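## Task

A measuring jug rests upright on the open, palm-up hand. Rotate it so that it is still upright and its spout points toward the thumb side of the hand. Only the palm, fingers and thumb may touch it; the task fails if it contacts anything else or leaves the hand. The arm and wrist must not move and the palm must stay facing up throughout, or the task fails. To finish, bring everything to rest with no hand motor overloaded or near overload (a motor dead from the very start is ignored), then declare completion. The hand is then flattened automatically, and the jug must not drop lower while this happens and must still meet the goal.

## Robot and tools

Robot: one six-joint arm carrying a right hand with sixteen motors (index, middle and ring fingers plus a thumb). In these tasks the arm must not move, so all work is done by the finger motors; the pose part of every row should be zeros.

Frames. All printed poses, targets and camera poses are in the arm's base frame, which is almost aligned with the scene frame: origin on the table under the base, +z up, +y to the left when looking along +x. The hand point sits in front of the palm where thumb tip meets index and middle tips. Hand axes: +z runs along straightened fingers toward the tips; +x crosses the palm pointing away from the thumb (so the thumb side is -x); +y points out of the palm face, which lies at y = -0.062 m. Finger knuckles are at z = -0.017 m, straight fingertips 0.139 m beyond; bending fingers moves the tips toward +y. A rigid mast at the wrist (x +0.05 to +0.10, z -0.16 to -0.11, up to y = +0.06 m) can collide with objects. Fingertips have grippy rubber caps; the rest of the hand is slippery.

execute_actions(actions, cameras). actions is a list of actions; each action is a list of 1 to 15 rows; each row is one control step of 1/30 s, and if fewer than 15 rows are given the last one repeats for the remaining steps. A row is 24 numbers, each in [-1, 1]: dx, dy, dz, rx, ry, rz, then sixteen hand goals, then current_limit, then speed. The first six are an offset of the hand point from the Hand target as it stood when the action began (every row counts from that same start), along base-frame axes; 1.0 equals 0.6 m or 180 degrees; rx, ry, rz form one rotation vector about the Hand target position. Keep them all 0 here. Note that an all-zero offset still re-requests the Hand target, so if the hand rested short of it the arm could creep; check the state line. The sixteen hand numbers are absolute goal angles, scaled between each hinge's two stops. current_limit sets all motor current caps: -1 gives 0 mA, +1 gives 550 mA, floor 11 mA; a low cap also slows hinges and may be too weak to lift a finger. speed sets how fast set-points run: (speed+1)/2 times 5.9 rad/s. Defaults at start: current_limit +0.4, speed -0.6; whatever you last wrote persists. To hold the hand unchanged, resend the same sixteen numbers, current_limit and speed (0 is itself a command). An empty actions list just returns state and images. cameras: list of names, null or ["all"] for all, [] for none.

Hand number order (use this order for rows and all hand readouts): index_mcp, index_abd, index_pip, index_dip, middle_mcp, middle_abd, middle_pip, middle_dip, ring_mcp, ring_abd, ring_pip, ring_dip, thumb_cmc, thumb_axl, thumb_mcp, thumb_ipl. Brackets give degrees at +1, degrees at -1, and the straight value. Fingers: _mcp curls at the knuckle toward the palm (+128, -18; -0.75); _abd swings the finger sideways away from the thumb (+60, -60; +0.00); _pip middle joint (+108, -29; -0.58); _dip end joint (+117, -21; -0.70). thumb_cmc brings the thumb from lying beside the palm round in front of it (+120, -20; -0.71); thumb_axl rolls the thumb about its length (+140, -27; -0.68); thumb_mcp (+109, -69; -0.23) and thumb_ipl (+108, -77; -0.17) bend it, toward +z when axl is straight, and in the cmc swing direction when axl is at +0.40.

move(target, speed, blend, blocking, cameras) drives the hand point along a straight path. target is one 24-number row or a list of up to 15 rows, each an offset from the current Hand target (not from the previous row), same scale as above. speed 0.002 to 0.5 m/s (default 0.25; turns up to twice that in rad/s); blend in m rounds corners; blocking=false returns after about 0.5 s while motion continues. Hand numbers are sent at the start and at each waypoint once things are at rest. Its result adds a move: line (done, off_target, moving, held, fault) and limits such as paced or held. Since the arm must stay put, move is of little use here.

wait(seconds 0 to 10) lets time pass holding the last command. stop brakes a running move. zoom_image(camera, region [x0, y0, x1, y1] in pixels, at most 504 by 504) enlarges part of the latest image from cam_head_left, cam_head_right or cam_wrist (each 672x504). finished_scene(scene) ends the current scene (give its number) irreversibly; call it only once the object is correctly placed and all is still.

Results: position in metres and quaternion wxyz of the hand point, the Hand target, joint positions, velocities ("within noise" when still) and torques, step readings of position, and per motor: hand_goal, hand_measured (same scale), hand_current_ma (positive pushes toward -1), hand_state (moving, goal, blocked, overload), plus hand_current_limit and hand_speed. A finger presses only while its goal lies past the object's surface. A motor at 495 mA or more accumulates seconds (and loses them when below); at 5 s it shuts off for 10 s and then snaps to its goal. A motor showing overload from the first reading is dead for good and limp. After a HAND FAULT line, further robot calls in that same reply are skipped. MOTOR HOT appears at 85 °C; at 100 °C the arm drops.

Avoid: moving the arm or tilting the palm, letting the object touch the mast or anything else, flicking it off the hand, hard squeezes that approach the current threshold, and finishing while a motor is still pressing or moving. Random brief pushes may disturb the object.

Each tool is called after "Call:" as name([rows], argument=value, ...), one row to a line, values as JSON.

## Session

Scene 1 is done. Next, scene 2.

Call:
execute_actions(actions=[])

Call:
zoom_image(camera="cam_head_left", region=[320, 130, 450, 250])

Call:
zoom_image(camera="cam_head_right", region=[310, 130, 450, 250])

Scene clock: 0.00 s.
end_effector_position=(+0.5087, +0.0104, +0.4021) hand_goal=(-0.754, +0.000, -0.576, -0.696, -0.754, +0.000, -0.576, -0.696, -0.754, +0.000, -0.576, -0.696, +0.104, -0.540, -0.162, -0.106) hand_measured=(-0.766, +0.000, -0.578, -0.696, -0.766, +0.000, -0.578, -0.696, -0.766, +0.000, -0.578, -0.696, +0.090, -0.542, -0.164, -0.108) hand_current_ma=(-19, +0, -1, +0, -19, +0, -1, +0, -17, +0, -1, +0, -23, -3, -1, -2) hand_state=(goal, goal, goal, goal, goal, goal, goal, goal, goal, goal, goal, goal, goal, goal, goal, goal) hand_current_limit=0.40 hand_speed=-0.60 end_effector_quat_wxyz=(+0.495, +0.492, +0.512, +0.500)
Joint positions: [0.083 1.142 0.639 0.493 0.059 -0.015]
Joint velocities: within noise
Joint torques (N m): no reading
Motor temperatures (°C): [26 29 36 26 27 24]
Heat: hottest elbow 36 °C.
Hand target: +0.5122, +0.0106, +0.4142; +0.501, +0.487, +0.506, +0.506
camera_calibration:
cam_wrist: T_world_to_cam=[[-0.025222, -0.758449, 0.651244, -0.215906], [-0.732163, -0.429545, -0.528611, 0.538445], [0.680663, -0.490149, -0.544474, 0.00361002], [0, 0, 0, 1]] pos_world=[0.386326, 0.0693016, 0.427201]

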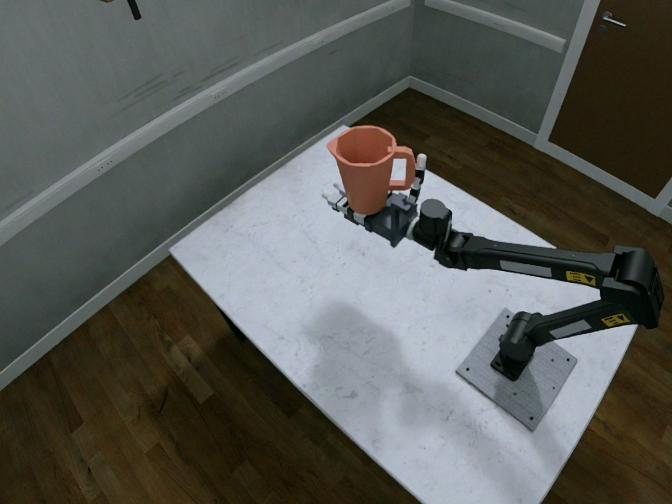

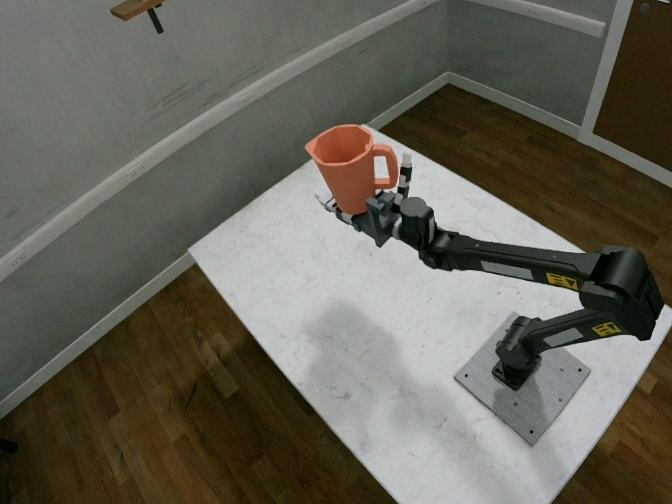

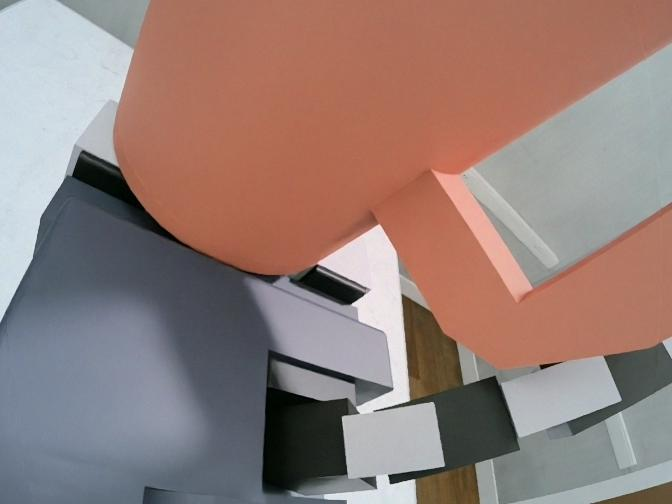

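Scaled by 3.877.

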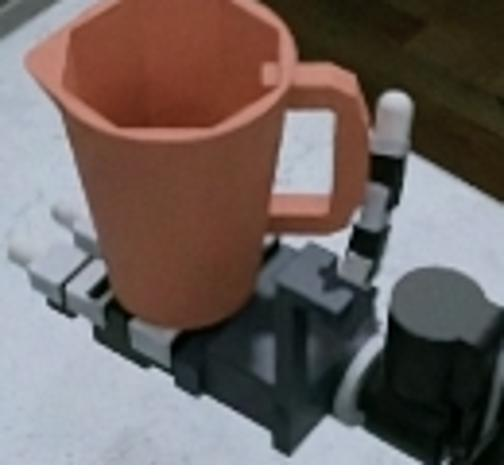

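Scaled by 3.600.

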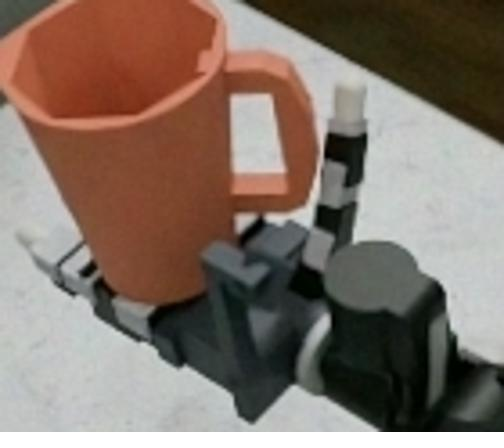

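Call:
zoom_image(camera="cam_head_left", region=[310, 115, 450, 255])

Call:
zoom_image(camera="cam_head_right", region=[295, 115, 435, 255])

Scaled by 3.600.

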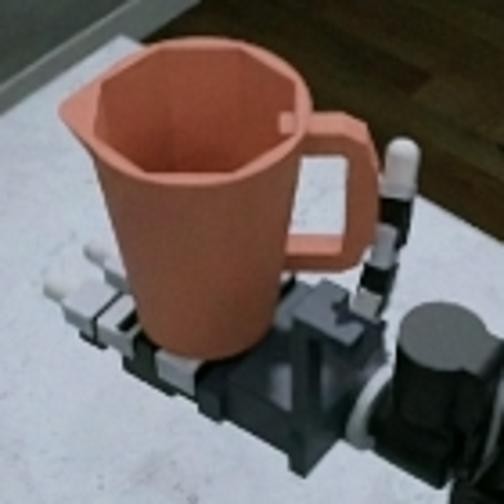

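Scaled by 3.600.

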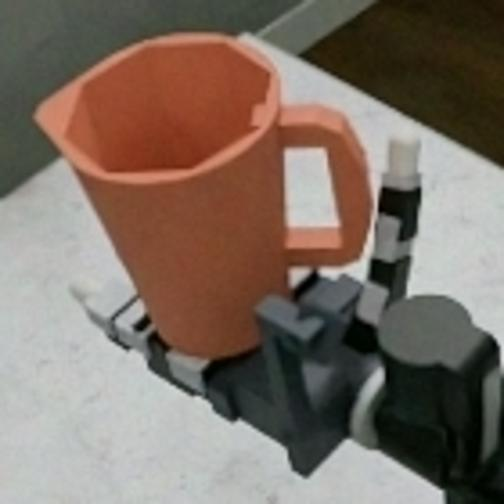

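Call:
execute_actions([
  [[0,0,0,0,0,0,-0.754,0,-0.576,-0.696,-0.754,0,-0.576,-0.696,-0.754,0,-0.576,-0.696,0.0857,-0.346,-0.363,0.3,0.4,-0.85]],
  [[0,0,0,0,0,0,-0.754,0,-0.576,-0.696,-0.754,0,-0.576,-0.696,-0.754,0,-0.576,-0.696,0.0857,-0.346,-0.363,0.674,0.4,-0.85]],
  [[0,0,0,0,0,0,-0.754,0,-0.576,-0.696,-0.754,0,-0.576,-0.696,-0.754,0,-0.576,-0.696,0.0857,-0.346,-0.363,0.674,0.4,-0.85]],
])

Call:
zoom_image(camera="cam_head_left", region=[310, 115, 450, 255])

Call:
zoom_image(camera="cam_head_right", region=[295, 115, 435, 255])

Scene clock: 19.43 s.
end_effector_position=(+0.5087, +0.0104, +0.4021) hand_goal=(-0.754, +0.000, -0.576, -0.696, -0.754, +0.000, -0.576, -0.696, -0.754, +0.000, -0.576, -0.696, +0.086, -0.346, -0.364, +0.674) hand_measured=(-0.766, +0.000, -0.578, -0.696, -0.766, +0.000, -0.578, -0.696, -0.766, +0.000, -0.578, -0.696, +0.080, -0.348, -0.364, +0.674) hand_current_ma=(-19, +0, -1, +0, -19, +0, -1, +0, -17, +0, -1, +0, -5, -2, +0, -1) hand_state=(goal, goal, goal, goal, goal, goal, goal, goal, goal, goal, goal, goal, goal, goal, goal, goal) hand_current_limit=0.40 hand_speed=-0.85 end_effector_quat_wxyz=(+0.495, +0.492, +0.512, +0.500)
Joint positions: [0.083 1.142 0.639 0.493 0.059 -0.015]
Joint velocities: within noise
Joint torques (N m): [0.85 -8.18 12.71 3.25 -0.11 -0.13]
Motor temperatures (°C): [26 29 39 27 27 24]
Heat: hottest elbow 39 °C.
Hand target: +0.5122, +0.0106, +0.4142; +0.501, +0.487, +0.506, +0.506
Off the commanded pose: 0.013 m, 1 deg.
Step readings (end_effector_position):
0: (+0.5087, +0.0104, +0.4021)
1: (+0.5087, +0.0104, +0.4021)
2: (+0.5087, +0.0104, +0.4021)
4: (+0.5087, +0.0104, +0.4021)
8: (+0.5087, +0.0104, +0.4021)
15: (+0.5087, +0.0104, +0.4021)
16: (+0.5087, +0.0104, +0.4021)
17: (+0.5087, +0.0104, +0.4021)
19: (+0.5087, +0.0104, +0.4021)
23: (+0.5087, +0.0104, +0.4021)
30: (+0.5087, +0.0104, +0.4021)
31: (+0.5087, +0.0104, +0.4021)
32: (+0.5087, +0.0104, +0.4021)
34: (+0.5087, +0.0104, +0.4021)
38: (+0.5087, +0.0104, +0.4021)
45: (+0.5087, +0.0104, +0.4021)
camera_calibration:
cam_wrist: T_world_to_cam=[[-0.025222, -0.758449, 0.651244, -0.215906], [-0.732163, -0.429545, -0.528611, 0.538445], [0.680663, -0.490149, -0.544474, 0.00361002], [0, 0, 0, 1]] pos_world=[0.386326, 0.0693016, 0.427201]

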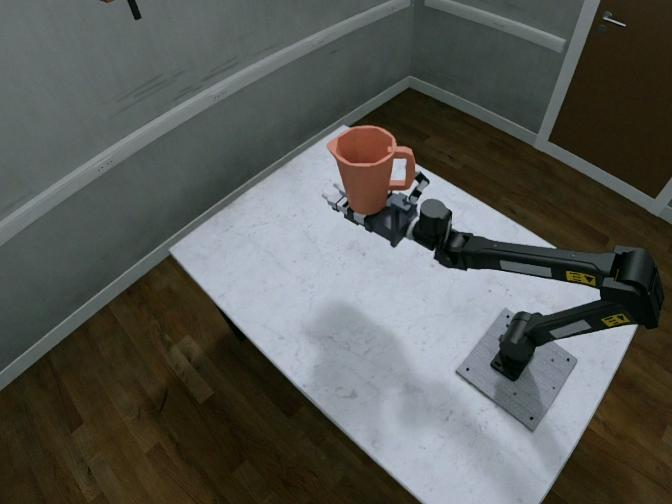

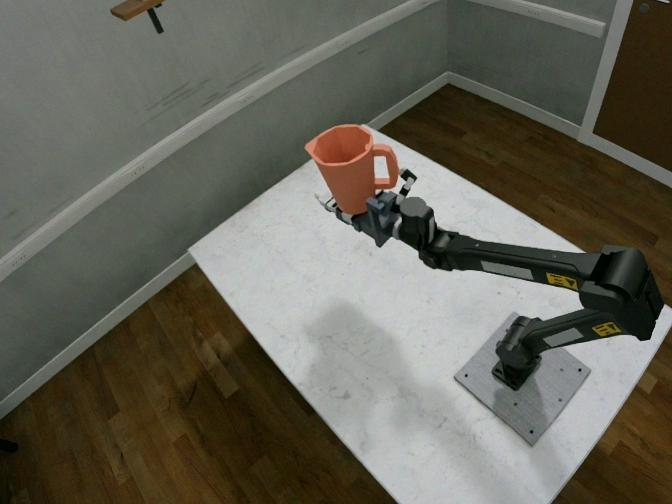

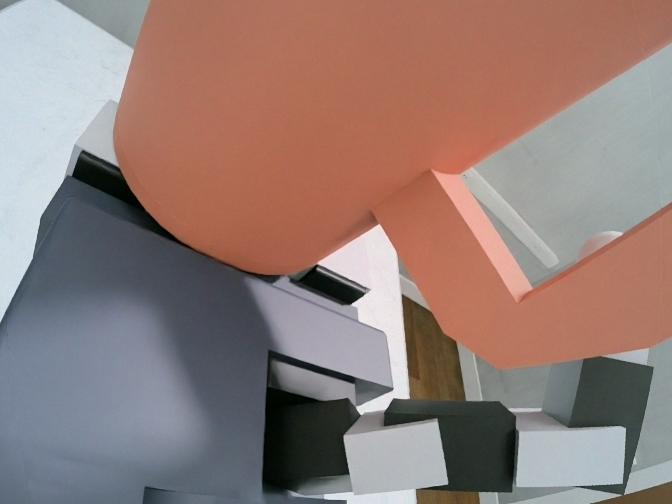

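Scaled by 3.600.

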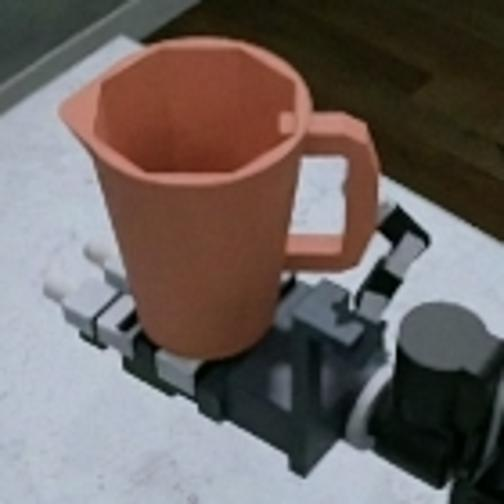

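Scaled by 3.600.

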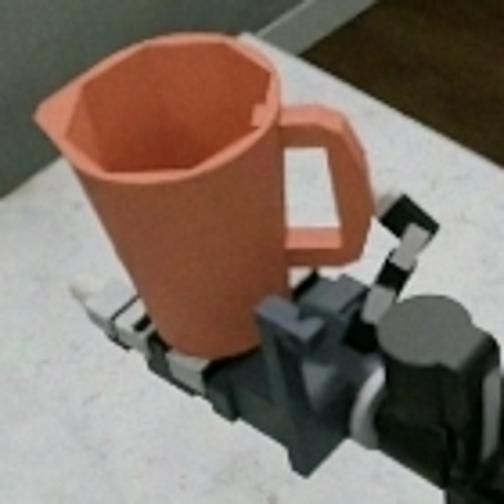

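Call:
execute_actions([
  [[0,0,0,0,0,0,-0.754,0,-0.576,-0.696,-0.754,0,-0.576,-0.696,-0.754,0,-0.576,-0.696,0.1,-0.25,-0.34,0.655,0.4,-0.93]],
  [[0,0,0,0,0,0,-0.754,0,-0.576,-0.696,-0.754,0,-0.576,-0.696,-0.754,0,-0.576,-0.696,0.12,-0.15,-0.31,0.63,0.4,-0.93]],
  [[0,0,0,0,0,0,-0.754,0,-0.576,-0.696,-0.754,0,-0.576,-0.696,-0.754,0,-0.576,-0.696,0.1429,-0.055,-0.273,0.608,0.4,-0.93]],
  [[0,0,0,0,0,0,-0.754,0,-0.576,-0.696,-0.754,0,-0.576,-0.696,-0.754,0,-0.576,-0.696,0.1429,-0.055,-0.273,0.608,0.4,-0.93]],
])

Call:
zoom_image(camera="cam_head_left", region=[310, 115, 450, 255])

Call:
zoom_image(camera="cam_wrist", region=[168, 0, 672, 504])

Scene clock: 27.43 s.
end_effector_position=(+0.5087, +0.0104, +0.4021) hand_goal=(-0.754, +0.000, -0.576, -0.696, -0.754, +0.000, -0.576, -0.696, -0.754, +0.000, -0.576, -0.696, +0.142, -0.056, -0.274, +0.608) hand_measured=(-0.766, +0.000, -0.578, -0.696, -0.766, +0.000, -0.578, -0.696, -0.766, +0.000, -0.578, -0.696, +0.126, -0.060, -0.278, +0.612) hand_current_ma=(-19, +0, -1, +0, -19, +0, -1, +0, -17, +0, -1, +0, -24, -4, -4, +5) hand_state=(goal, goal, goal, goal, goal, goal, goal, goal, goal, goal, goal, goal, goal, goal, goal, goal) hand_current_limit=0.40 hand_speed=-0.93 end_effector_quat_wxyz=(+0.495, +0.492, +0.512, +0.500)
Joint positions: [0.083 1.142 0.639 0.493 0.059 -0.015]
Joint velocities: within noise
Joint torques (N m): [0.91 -8.23 12.7 3.25 -0.11 -0.12]
Motor temperatures (°C): [26 29 41 27 27 24]
Heat: hottest elbow 41 °C.
Hand target: +0.5122, +0.0106, +0.4142; +0.501, +0.487, +0.506, +0.506
Off the commanded pose: 0.013 m, 1 deg.
Step readings (end_effector_position):
0: (+0.5087, +0.0104, +0.4021)
1: (+0.5087, +0.0104, +0.4021)
2: (+0.5087, +0.0104, +0.4021)
4: (+0.5087, +0.0104, +0.4021)
8: (+0.5087, +0.0104, +0.4021)
15: (+0.5087, +0.0104, +0.4021)
16: (+0.5087, +0.0104, +0.4021)
17: (+0.5087, +0.0104, +0.4021)
19: (+0.5087, +0.0104, +0.4021)
23: (+0.5087, +0.0104, +0.4021)
30: (+0.5087, +0.0104, +0.4021)
31: (+0.5087, +0.0104, +0.4021)
32: (+0.5087, +0.0104, +0.4021)
34: (+0.5087, +0.0104, +0.4021)
38: (+0.5087, +0.0104, +0.4021)
45: (+0.5087, +0.0104, +0.4021)
46: (+0.5087, +0.0104, +0.4021)
47: (+0.5087, +0.0104, +0.4021)
49: (+0.5087, +0.0104, +0.4021)
53: (+0.5087, +0.0104, +0.4021)
60: (+0.5087, +0.0104, +0.4021)
camera_calibration:
cam_wrist: T_world_to_cam=[[-0.025222, -0.758449, 0.651244, -0.215906], [-0.732163, -0.429545, -0.528611, 0.538445], [0.680663, -0.490149, -0.544474, 0.00361002], [0, 0, 0, 1]] pos_world=[0.386326, 0.0693016, 0.427201]

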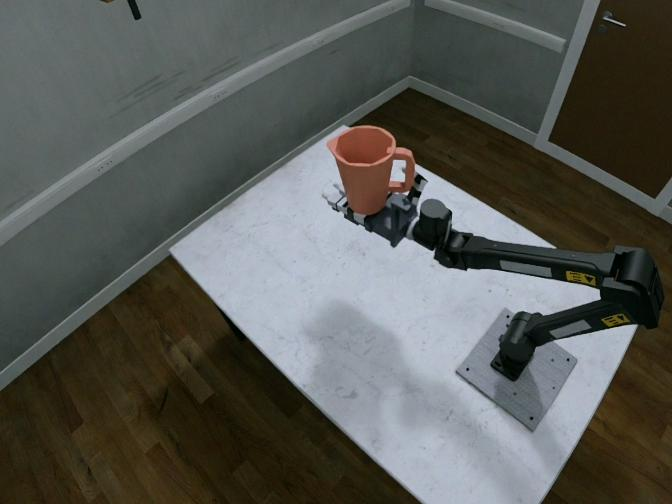

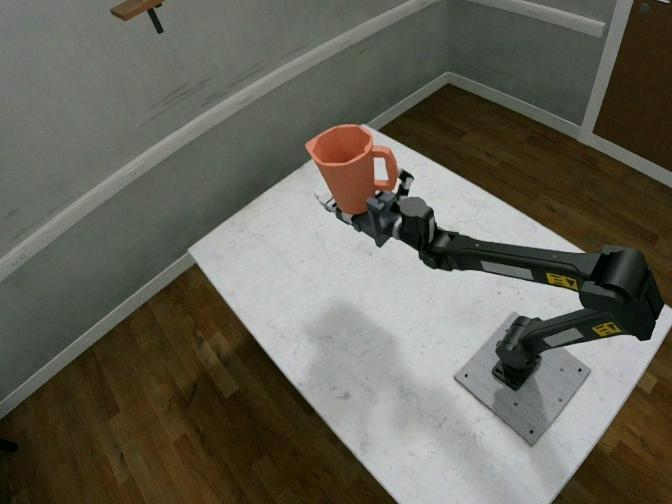

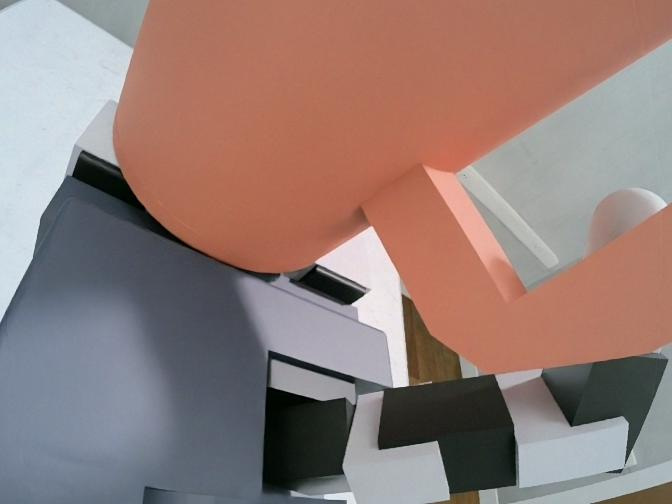

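Scaled by 3.600.

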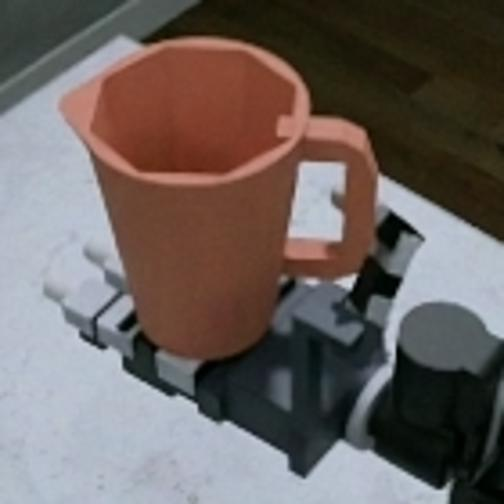

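Scaled by 1.000.

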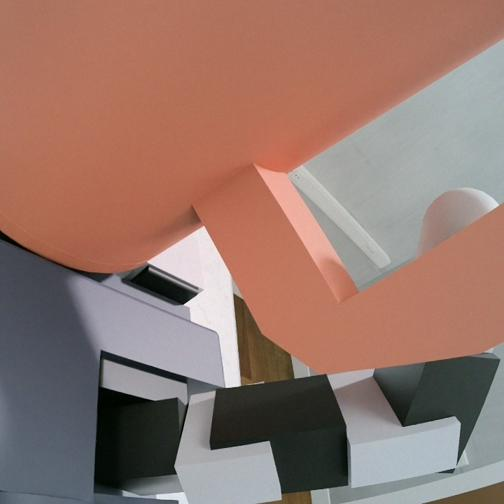

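Call:
execute_actions([
  [[0,0,0,0,0,0,-0.754,0,-0.576,-0.696,-0.754,0,-0.576,-0.696,-0.754,0,-0.576,-0.696,0.186,0.035,-0.305,0.652,0.4,-0.94]],
  [[0,0,0,0,0,0,-0.754,0,-0.576,-0.696,-0.754,0,-0.576,-0.696,-0.754,0,-0.576,-0.696,0.2286,0.126,-0.337,0.697,0.4,-0.94]],
  [[0,0,0,0,0,0,-0.754,0,-0.576,-0.696,-0.754,0,-0.576,-0.696,-0.754,0,-0.576,-0.696,0.2286,0.126,-0.337,0.697,0.4,-0.94]],
])

Call:
zoom_image(camera="cam_head_left", region=[310, 115, 450, 255])

Scene clock: 29.80 s.
end_effector_position=(+0.5087, +0.0104, +0.4021) hand_goal=(-0.754, +0.000, -0.576, -0.696, -0.754, +0.000, -0.576, -0.696, -0.754, +0.000, -0.576, -0.696, +0.228, +0.126, -0.338, +0.696) hand_measured=(-0.766, +0.000, -0.578, -0.696, -0.766, +0.000, -0.578, -0.696, -0.766, +0.000, -0.578, -0.696, +0.214, +0.122, -0.338, +0.696) hand_current_ma=(-19, +0, -1, +0, -19, +0, -1, +0, -17, +0, -1, +0, -19, -5, +1, -1) hand_state=(goal, goal, goal, goal, goal, goal, goal, goal, goal, goal, goal, goal, goal, goal, goal, goal) hand_current_limit=0.40 hand_speed=-0.94 end_effector_quat_wxyz=(+0.495, +0.492, +0.512, +0.500)
Joint positions: [0.083 1.142 0.639 0.493 0.059 -0.015]
Joint velocities: within noise
Joint torques (N m): [0.79 -8.23 12.67 3.25 -0.11 -0.11]
Motor temperatures (°C): [26 29 41 27 27 24]
Heat: hottest elbow 41 °C.
Hand target: +0.5122, +0.0106, +0.4142; +0.501, +0.487, +0.506, +0.506
Off the commanded pose: 0.013 m, 1 deg.
Step readings (end_effector_position):
0: (+0.5087, +0.0104, +0.4021)
1: (+0.5087, +0.0104, +0.4021)
2: (+0.5087, +0.0104, +0.4021)
4: (+0.5087, +0.0104, +0.4021)
8: (+0.5087, +0.0104, +0.4021)
15: (+0.5087, +0.0104, +0.4021)
16: (+0.5087, +0.0104, +0.4021)
17: (+0.5087, +0.0104, +0.4021)
19: (+0.5087, +0.0104, +0.4021)
23: (+0.5087, +0.0104, +0.4021)
30: (+0.5087, +0.0104, +0.4021)
31: (+0.5087, +0.0104, +0.4021)
32: (+0.5087, +0.0104, +0.4021)
34: (+0.5087, +0.0104, +0.4021)
38: (+0.5087, +0.0104, +0.4021)
45: (+0.5087, +0.0104, +0.4021)
camera_calibration:
cam_wrist: T_world_to_cam=[[-0.025222, -0.758449, 0.651244, -0.215906], [-0.732163, -0.429545, -0.528611, 0.538445], [0.680663, -0.490149, -0.544474, 0.00361002], [0, 0, 0, 1]] pos_world=[0.386326, 0.0693016, 0.427201]

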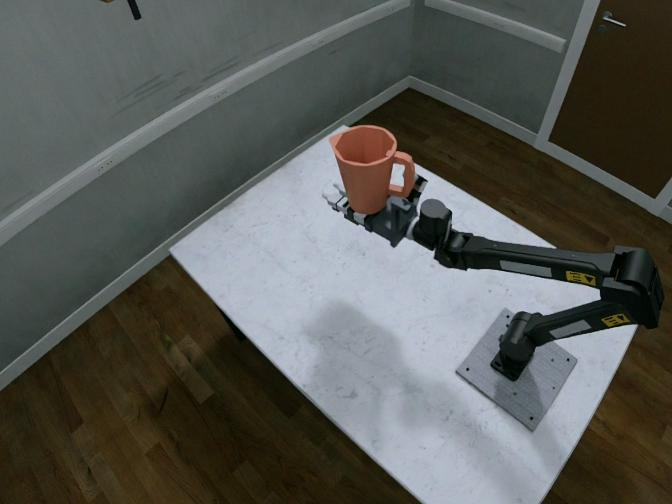

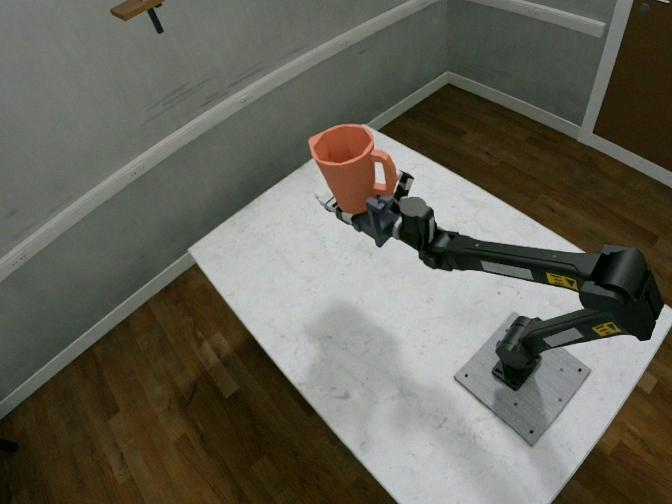

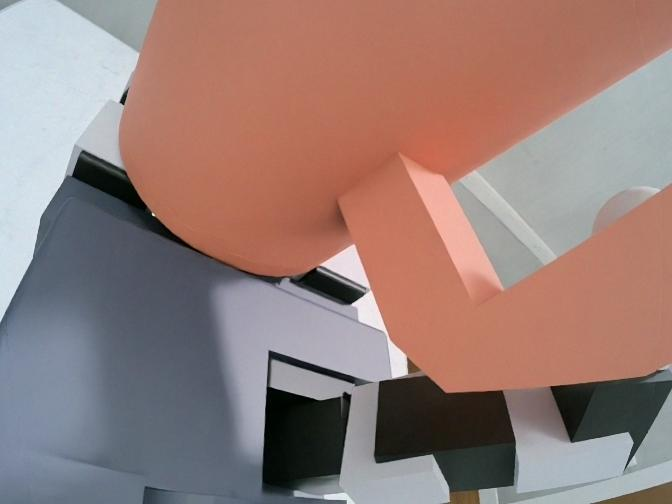

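Scaled by 3.600.

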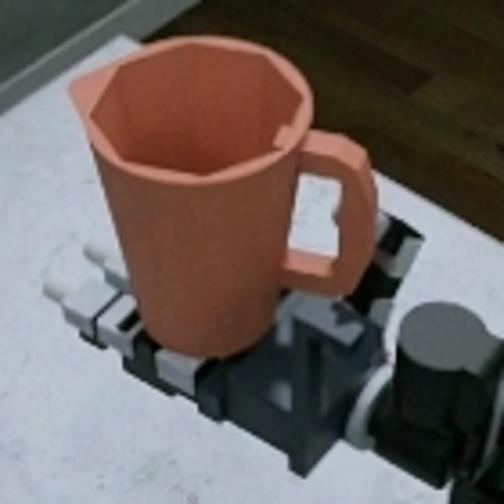

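Call:
execute_actions([
  [[0,0,0,0,0,0,-0.754,0,-0.576,-0.696,-0.754,0,-0.576,-0.696,-0.754,0,-0.576,-0.696,0.271,0.206,-0.33,0.702,0.4,-0.94]],
  [[0,0,0,0,0,0,-0.754,0,-0.576,-0.696,-0.754,0,-0.576,-0.696,-0.754,0,-0.576,-0.696,0.314,0.286,-0.32,0.707,0.4,-0.94]],
  [[0,0,0,0,0,0,-0.754,0,-0.576,-0.696,-0.754,0,-0.576,-0.696,-0.754,0,-0.576,-0.696,0.314,0.286,-0.32,0.707,0.4,-0.94]],
])

Call:
zoom_image(camera="cam_head_left", region=[310, 115, 450, 255])

Scene clock: 32.07 s.
end_effector_position=(+0.5087, +0.0104, +0.4021) hand_goal=(-0.754, +0.000, -0.576, -0.696, -0.754, +0.000, -0.576, -0.696, -0.754, +0.000, -0.576, -0.696, +0.314, +0.286, -0.320, +0.706) hand_measured=(-0.766, +0.000, -0.578, -0.696, -0.766, +0.000, -0.578, -0.696, -0.766, +0.000, -0.578, -0.696, +0.304, +0.282, -0.324, +0.706) hand_current_ma=(-19, +0, -1, +0, -19, +0, -1, +0, -17, +0, -1, +0, -14, -4, -4, -1) hand_state=(goal, goal, goal, goal, goal, goal, goal, goal, goal, goal, goal, goal, goal, goal, goal, goal) hand_current_limit=0.40 hand_speed=-0.94 end_effector_quat_wxyz=(+0.495, +0.492, +0.512, +0.500)
Joint positions: [0.083 1.142 0.639 0.493 0.059 -0.015]
Joint velocities: within noise
Joint torques (N m): [0.85 -8.18 12.7 3.26 -0.11 -0.11]
Motor temperatures (°C): [26 29 41 27 27 24]
Heat: hottest elbow 41 °C.
Hand target: +0.5122, +0.0106, +0.4142; +0.501, +0.487, +0.506, +0.506
Off the commanded pose: 0.013 m, 1 deg.
Step readings (end_effector_position):
0: (+0.5087, +0.0104, +0.4021)
1: (+0.5087, +0.0104, +0.4021)
2: (+0.5087, +0.0104, +0.4021)
4: (+0.5087, +0.0104, +0.4021)
8: (+0.5087, +0.0104, +0.4021)
15: (+0.5087, +0.0104, +0.4021)
16: (+0.5087, +0.0104, +0.4021)
17: (+0.5087, +0.0104, +0.4021)
19: (+0.5087, +0.0104, +0.4021)
23: (+0.5087, +0.0104, +0.4021)
30: (+0.5087, +0.0104, +0.4021)
31: (+0.5087, +0.0104, +0.4021)
32: (+0.5087, +0.0104, +0.4021)
34: (+0.5087, +0.0104, +0.4021)
38: (+0.5087, +0.0104, +0.4021)
45: (+0.5087, +0.0104, +0.4021)
camera_calibration:
cam_wrist: T_world_to_cam=[[-0.025222, -0.758449, 0.651244, -0.215906], [-0.732163, -0.429545, -0.528611, 0.538445], [0.680663, -0.490149, -0.544474, 0.00361002], [0, 0, 0, 1]] pos_world=[0.386326, 0.0693016, 0.427201]

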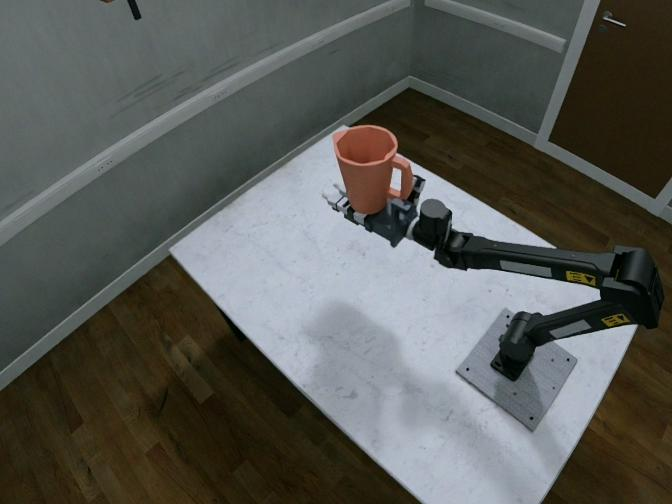

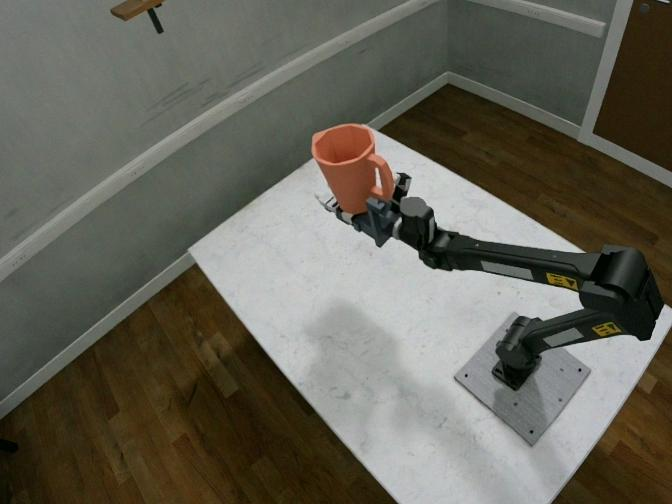

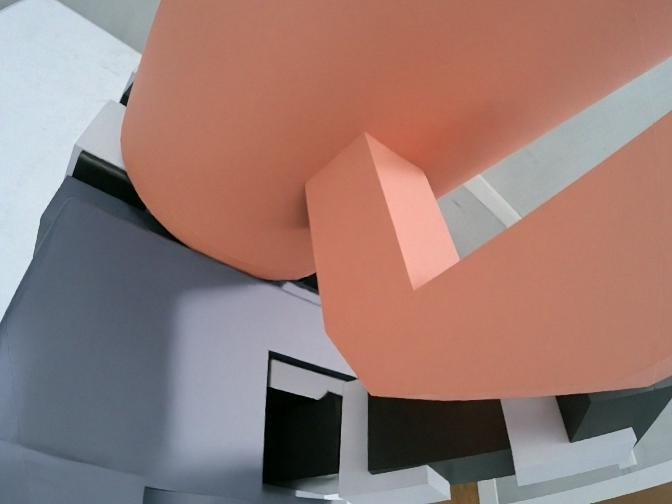

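Scaled by 3.600.

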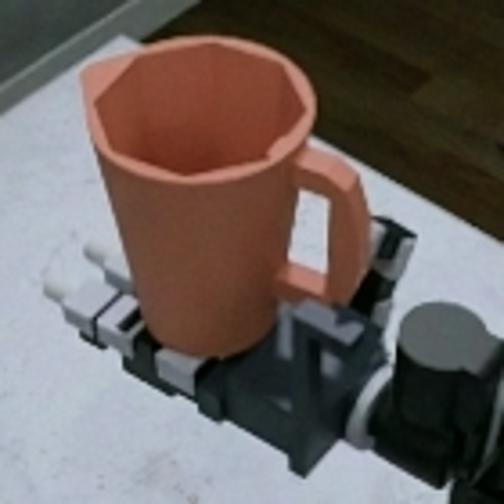

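Call:
execute_actions([
  [[0,0,0,0,0,0,-0.754,0,-0.576,-0.696,-0.754,0,-0.576,-0.696,-0.754,0,-0.576,-0.696,0.371,0.335,-0.305,0.684,0.4,-0.94]],
  [[0,0,0,0,0,0,-0.754,0,-0.576,-0.696,-0.754,0,-0.576,-0.696,-0.754,0,-0.576,-0.696,0.4286,0.383,-0.289,0.661,0.4,-0.94]],
  [[0,0,0,0,0,0,-0.754,0,-0.576,-0.696,-0.754,0,-0.576,-0.696,-0.754,0,-0.576,-0.696,0.4286,0.383,-0.289,0.661,0.4,-0.94]],
])

Call:
zoom_image(camera="cam_head_left", region=[310, 115, 450, 255])

Call:
zoom_image(camera="cam_head_right", region=[295, 115, 435, 255])

Scene clock: 34.77 s.
end_effector_position=(+0.5087, +0.0104, +0.4021) hand_goal=(-0.754, +0.000, -0.576, -0.696, -0.754, +0.000, -0.576, -0.696, -0.754, +0.000, -0.576, -0.696, +0.428, +0.382, -0.290, +0.660) hand_measured=(-0.766, +0.000, -0.578, -0.696, -0.766, +0.000, -0.578, -0.696, -0.766, +0.000, -0.578, -0.696, +0.420, +0.378, -0.294, +0.664) hand_current_ma=(-19, +0, -1, +0, -19, +0, -1, +0, -17, +0, -1, +0, -10, -3, -3, +5) hand_state=(goal, goal, goal, goal, goal, goal, goal, goal, goal, goal, goal, goal, goal, goal, goal, goal) hand_current_limit=0.40 hand_speed=-0.94 end_effector_quat_wxyz=(+0.495, +0.492, +0.512, +0.500)
Joint positions: [0.083 1.142 0.639 0.493 0.059 -0.015]
Joint velocities: within noise
Joint torques (N m): [0.85 -8.12 12.7 3.25 -0.11 -0.1]
Motor temperatures (°C): [26 29 42 27 27 24]
Heat: hottest elbow 42 °C.
Hand target: +0.5122, +0.0106, +0.4142; +0.501, +0.487, +0.506, +0.506
Off the commanded pose: 0.013 m, 1 deg.
Step readings (end_effector_position):
0: (+0.5087, +0.0104, +0.4021)
1: (+0.5087, +0.0104, +0.4021)
2: (+0.5087, +0.0104, +0.4021)
4: (+0.5087, +0.0104, +0.4021)
8: (+0.5087, +0.0104, +0.4021)
15: (+0.5087, +0.0104, +0.4021)
16: (+0.5087, +0.0104, +0.4021)
17: (+0.5087, +0.0104, +0.4021)
19: (+0.5087, +0.0104, +0.4021)
23: (+0.5087, +0.0104, +0.4021)
30: (+0.5087, +0.0104, +0.4021)
31: (+0.5087, +0.0104, +0.4021)
32: (+0.5087, +0.0104, +0.4021)
34: (+0.5087, +0.0104, +0.4021)
38: (+0.5087, +0.0104, +0.4021)
45: (+0.5087, +0.0104, +0.4021)
camera_calibration:
cam_wrist: T_world_to_cam=[[-0.025222, -0.758449, 0.651244, -0.215906], [-0.732163, -0.429545, -0.528611, 0.538445], [0.680663, -0.490149, -0.544474, 0.00361002], [0, 0, 0, 1]] pos_world=[0.386326, 0.0693016, 0.427201]

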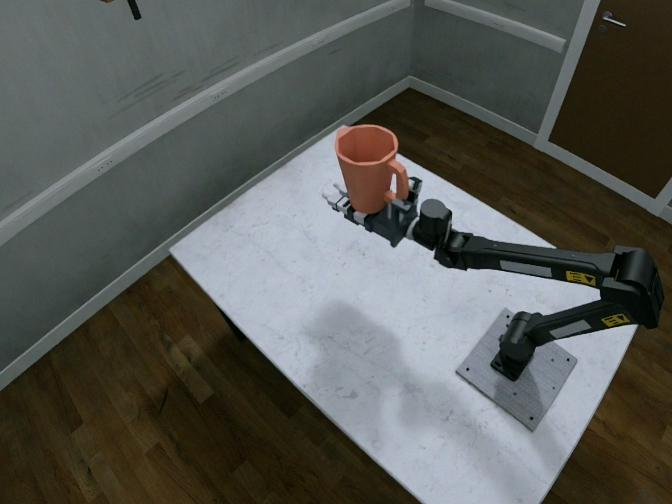

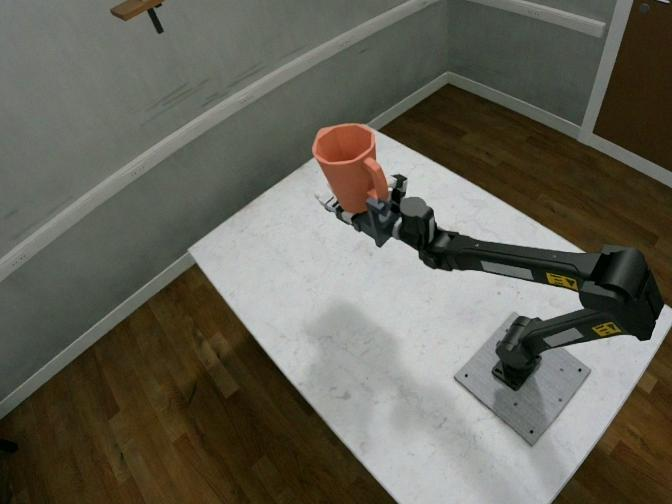

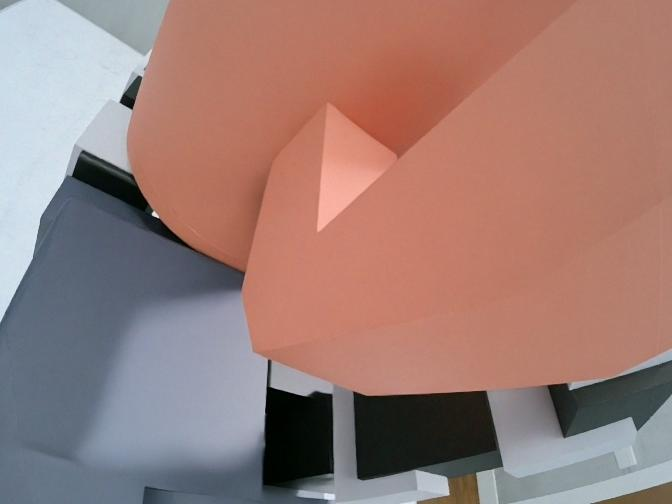

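Scaled by 3.600.

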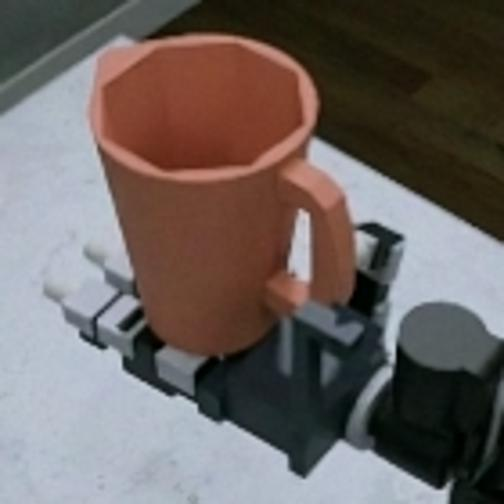

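Scaled by 3.600.

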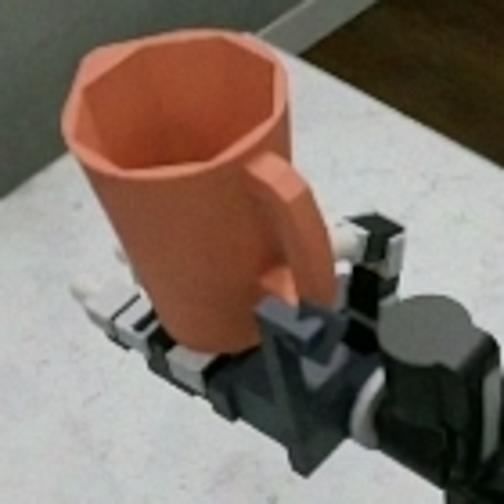

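Call:
execute_actions([
  [[0,0,0,0,0,0,-0.754,0,-0.576,-0.696,-0.754,0,-0.576,-0.696,-0.754,0,-0.576,-0.696,0.5,0.357,-0.276,0.61,0.4,-0.95]],
  [[0,0,0,0,0,0,-0.754,0,-0.576,-0.696,-0.754,0,-0.576,-0.696,-0.754,0,-0.576,-0.696,0.5,0.357,-0.276,0.61,0.4,-0.95]],
])

Call:
zoom_image(camera="cam_head_left", region=[310, 115, 450, 255])

Call:
zoom_image(camera="cam_head_right", region=[295, 115, 435, 255])

Scene clock: 42.20 s.
end_effector_position=(+0.5087, +0.0104, +0.4021) hand_goal=(-0.754, +0.000, -0.576, -0.696, -0.754, +0.000, -0.576, -0.696, -0.754, +0.000, -0.576, -0.696, +0.500, +0.356, -0.276, +0.610) hand_measured=(-0.766, +0.000, -0.578, -0.696, -0.766, +0.000, -0.578, -0.696, -0.766, +0.000, -0.578, -0.696, +0.494, +0.358, -0.278, +0.614) hand_current_ma=(-19, +0, -1, +0, -19, +0, -1, +0, -17, +0, -1, +0, -7, +2, -2, +5) hand_state=(goal, goal, goal, goal, goal, goal, goal, goal, goal, goal, goal, goal, goal, goal, goal, goal) hand_current_limit=0.40 hand_speed=-0.95 end_effector_quat_wxyz=(+0.495, +0.492, +0.512, +0.500)
Joint positions: [0.083 1.142 0.639 0.493 0.059 -0.015]
Joint velocities: within noise
Joint torques (N m): [0.85 -8.18 12.7 3.25 -0.11 -0.1]
Motor temperatures (°C): [26 29 43 27 27 24]
Heat: hottest elbow 43 °C.
Hand target: +0.5121, +0.0106, +0.4142; +0.501, +0.487, +0.506, +0.506
Off the commanded pose: 0.013 m, 1 deg.
Step readings (end_effector_position):
0: (+0.5087, +0.0104, +0.4021)
1: (+0.5087, +0.0104, +0.4021)
2: (+0.5087, +0.0104, +0.4021)
4: (+0.5087, +0.0104, +0.4021)
8: (+0.5087, +0.0104, +0.4021)
15: (+0.5087, +0.0104, +0.4021)
16: (+0.5087, +0.0104, +0.4021)
17: (+0.5087, +0.0104, +0.4021)
19: (+0.5087, +0.0104, +0.4021)
23: (+0.5087, +0.0104, +0.4021)
30: (+0.5087, +0.0104, +0.4021)
camera_calibration:
cam_wrist: T_world_to_cam=[[-0.025222, -0.758449, 0.651244, -0.215906], [-0.732163, -0.429545, -0.528611, 0.538445], [0.680663, -0.490149, -0.544474, 0.00361002], [0, 0, 0, 1]] pos_world=[0.386326, 0.0693016, 0.427201]

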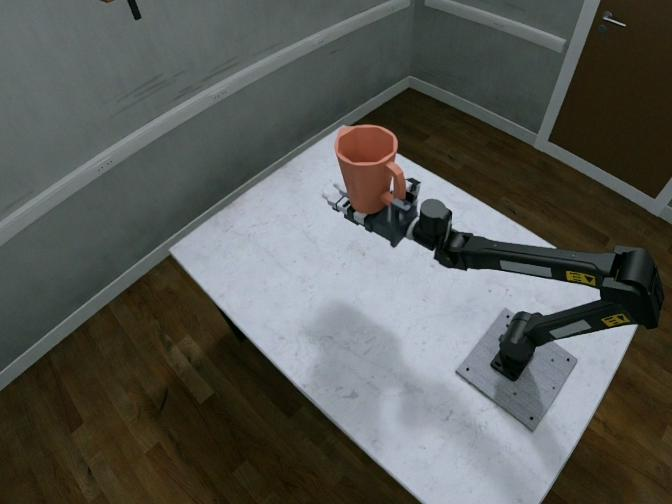

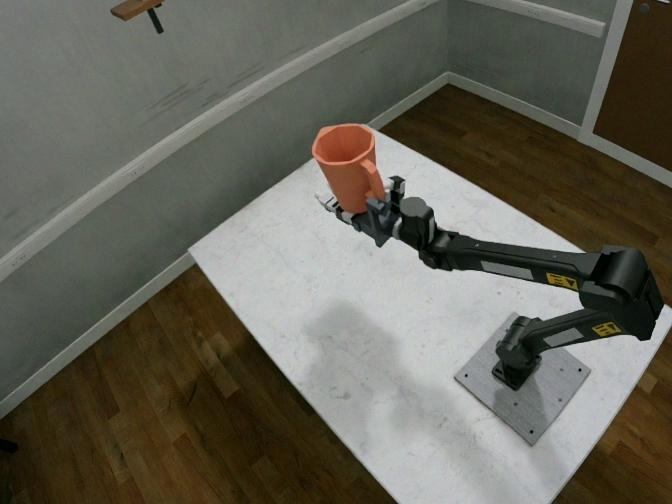

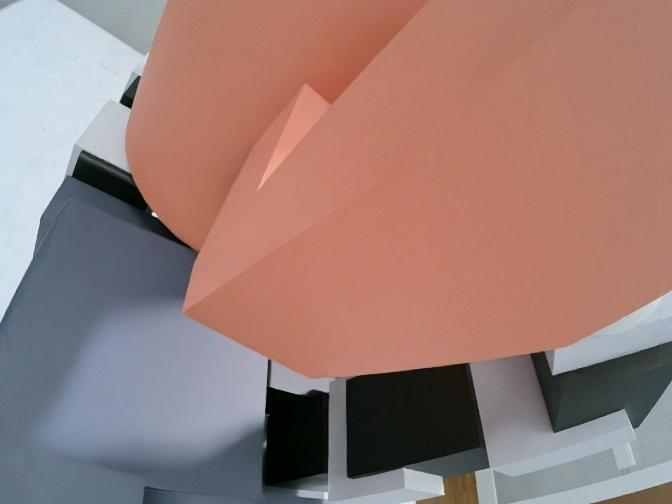

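Scaled by 3.600.

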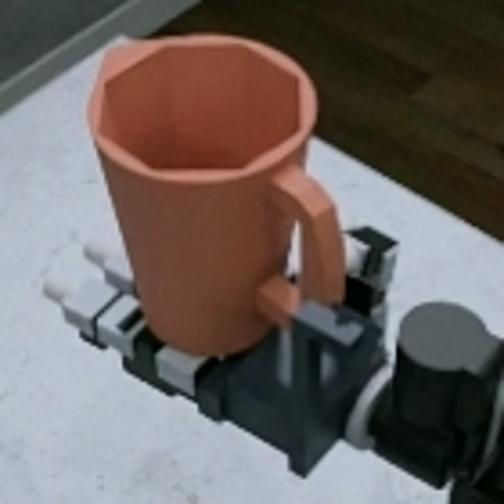

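Scaled by 3.600.

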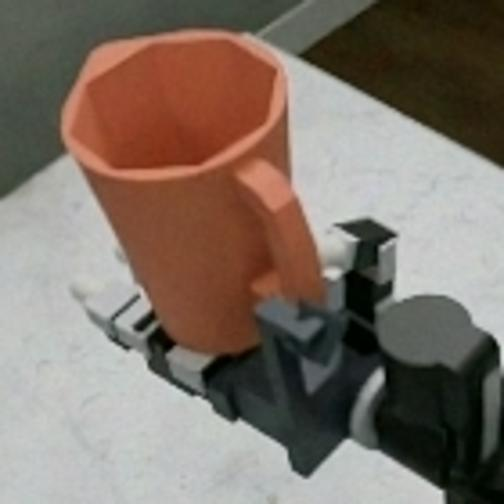

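Call:
execute_actions([
  [[0,0,0,0,0,0,-0.754,0,-0.576,-0.696,-0.754,0,-0.576,-0.696,-0.754,0,-0.576,-0.696,0.536,0.345,-0.269,0.585,0.4,-0.95]],
  [[0,0,0,0,0,0,-0.754,0,-0.576,-0.696,-0.754,0,-0.576,-0.696,-0.754,0,-0.576,-0.696,0.571,0.332,-0.262,0.559,0.4,-0.95]],
  [[0,0,0,0,0,0,-0.754,0,-0.576,-0.696,-0.754,0,-0.576,-0.696,-0.754,0,-0.576,-0.696,0.571,0.332,-0.262,0.559,0.4,-0.95]],
])

Call:
zoom_image(camera="cam_head_left", region=[310, 115, 450, 255])

Call:
zoom_image(camera="cam_head_right", region=[295, 115, 435, 255])

Scene clock: 45.87 s.
end_effector_position=(+0.5087, +0.0104, +0.4021) hand_goal=(-0.754, +0.000, -0.576, -0.696, -0.754, +0.000, -0.576, -0.696, -0.754, +0.000, -0.576, -0.696, +0.570, +0.332, -0.262, +0.558) hand_measured=(-0.766, +0.000, -0.578, -0.696, -0.766, +0.000, -0.578, -0.696, -0.766, +0.000, -0.578, -0.696, +0.566, +0.334, -0.264, +0.562) hand_current_ma=(-19, +0, -1, +0, -19, +0, -1, +0, -17, +0, -1, +0, -4, +1, -1, +6) hand_state=(goal, goal, goal, goal, goal, goal, goal, goal, goal, goal, goal, goal, goal, goal, goal, goal) hand_current_limit=0.40 hand_speed=-0.95 end_effector_quat_wxyz=(+0.495, +0.492, +0.512, +0.500)
Joint positions: [0.083 1.142 0.639 0.493 0.059 -0.015]
Joint velocities: within noise
Joint torques (N m): [0.79 -8.18 12.67 3.25 -0.11 -0.09]
Motor temperatures (°C): [26 29 43 27 27 24]
Heat: hottest elbow 43 °C.
Hand target: +0.5122, +0.0106, +0.4142; +0.501, +0.487, +0.506, +0.506
Off the commanded pose: 0.013 m, 1 deg.
Step readings (end_effector_position):
0: (+0.5087, +0.0104, +0.4021)
1: (+0.5087, +0.0104, +0.4021)
2: (+0.5087, +0.0104, +0.4021)
4: (+0.5087, +0.0104, +0.4021)
8: (+0.5087, +0.0104, +0.4021)
15: (+0.5087, +0.0104, +0.4021)
16: (+0.5087, +0.0104, +0.4021)
17: (+0.5087, +0.0104, +0.4021)
19: (+0.5087, +0.0104, +0.4021)
23: (+0.5087, +0.0104, +0.4021)
30: (+0.5087, +0.0104, +0.4021)
31: (+0.5087, +0.0104, +0.4021)
32: (+0.5087, +0.0104, +0.4021)
34: (+0.5087, +0.0104, +0.4021)
38: (+0.5087, +0.0104, +0.4021)
45: (+0.5087, +0.0104, +0.4021)
camera_calibration:
cam_wrist: T_world_to_cam=[[-0.025222, -0.758449, 0.651244, -0.215906], [-0.732163, -0.429545, -0.528611, 0.538445], [0.680663, -0.490149, -0.544474, 0.00361002], [0, 0, 0, 1]] pos_world=[0.386326, 0.0693016, 0.427201]

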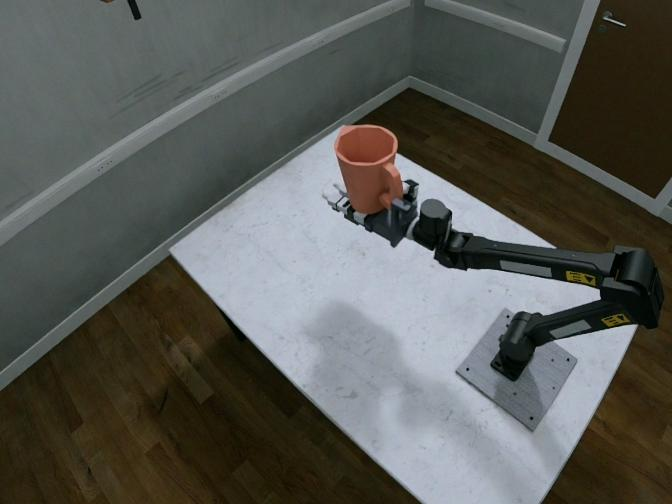

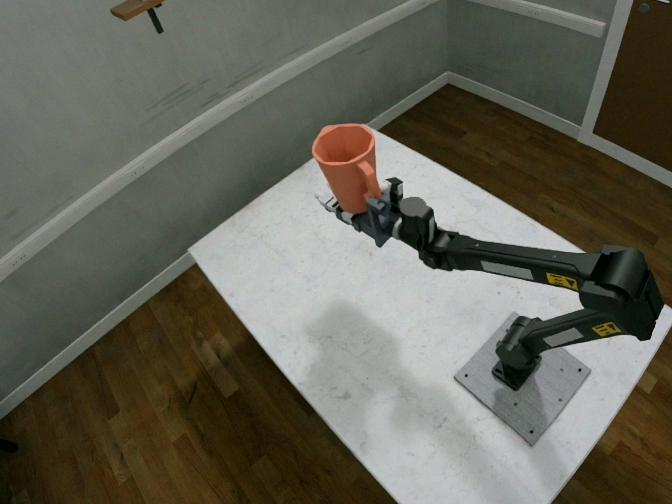

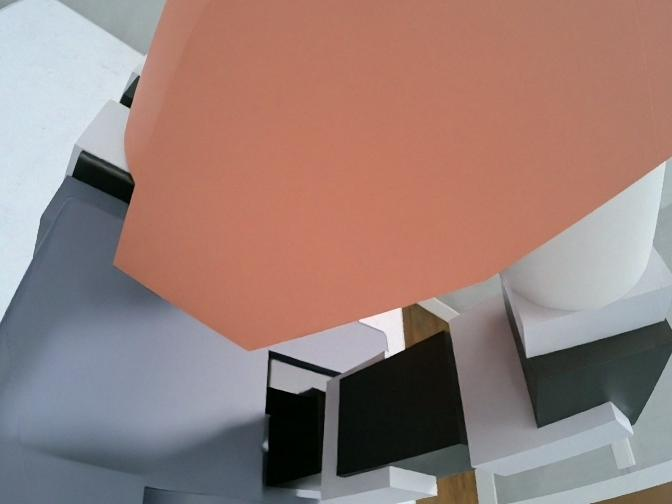

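Scaled by 3.600.

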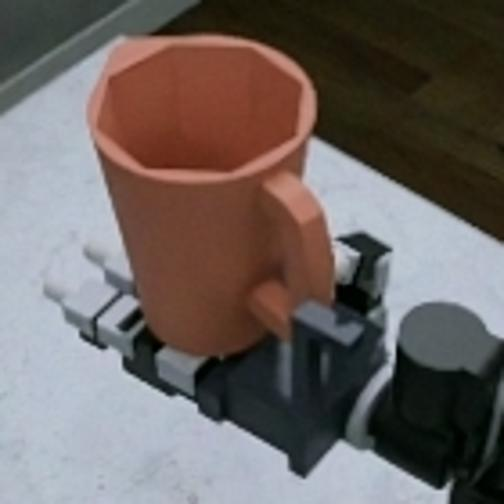

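Scaled by 3.600.

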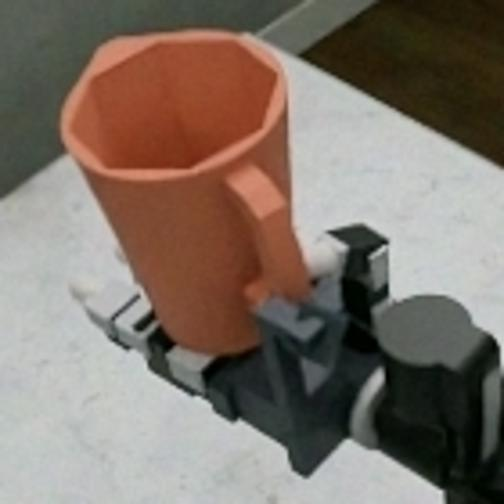

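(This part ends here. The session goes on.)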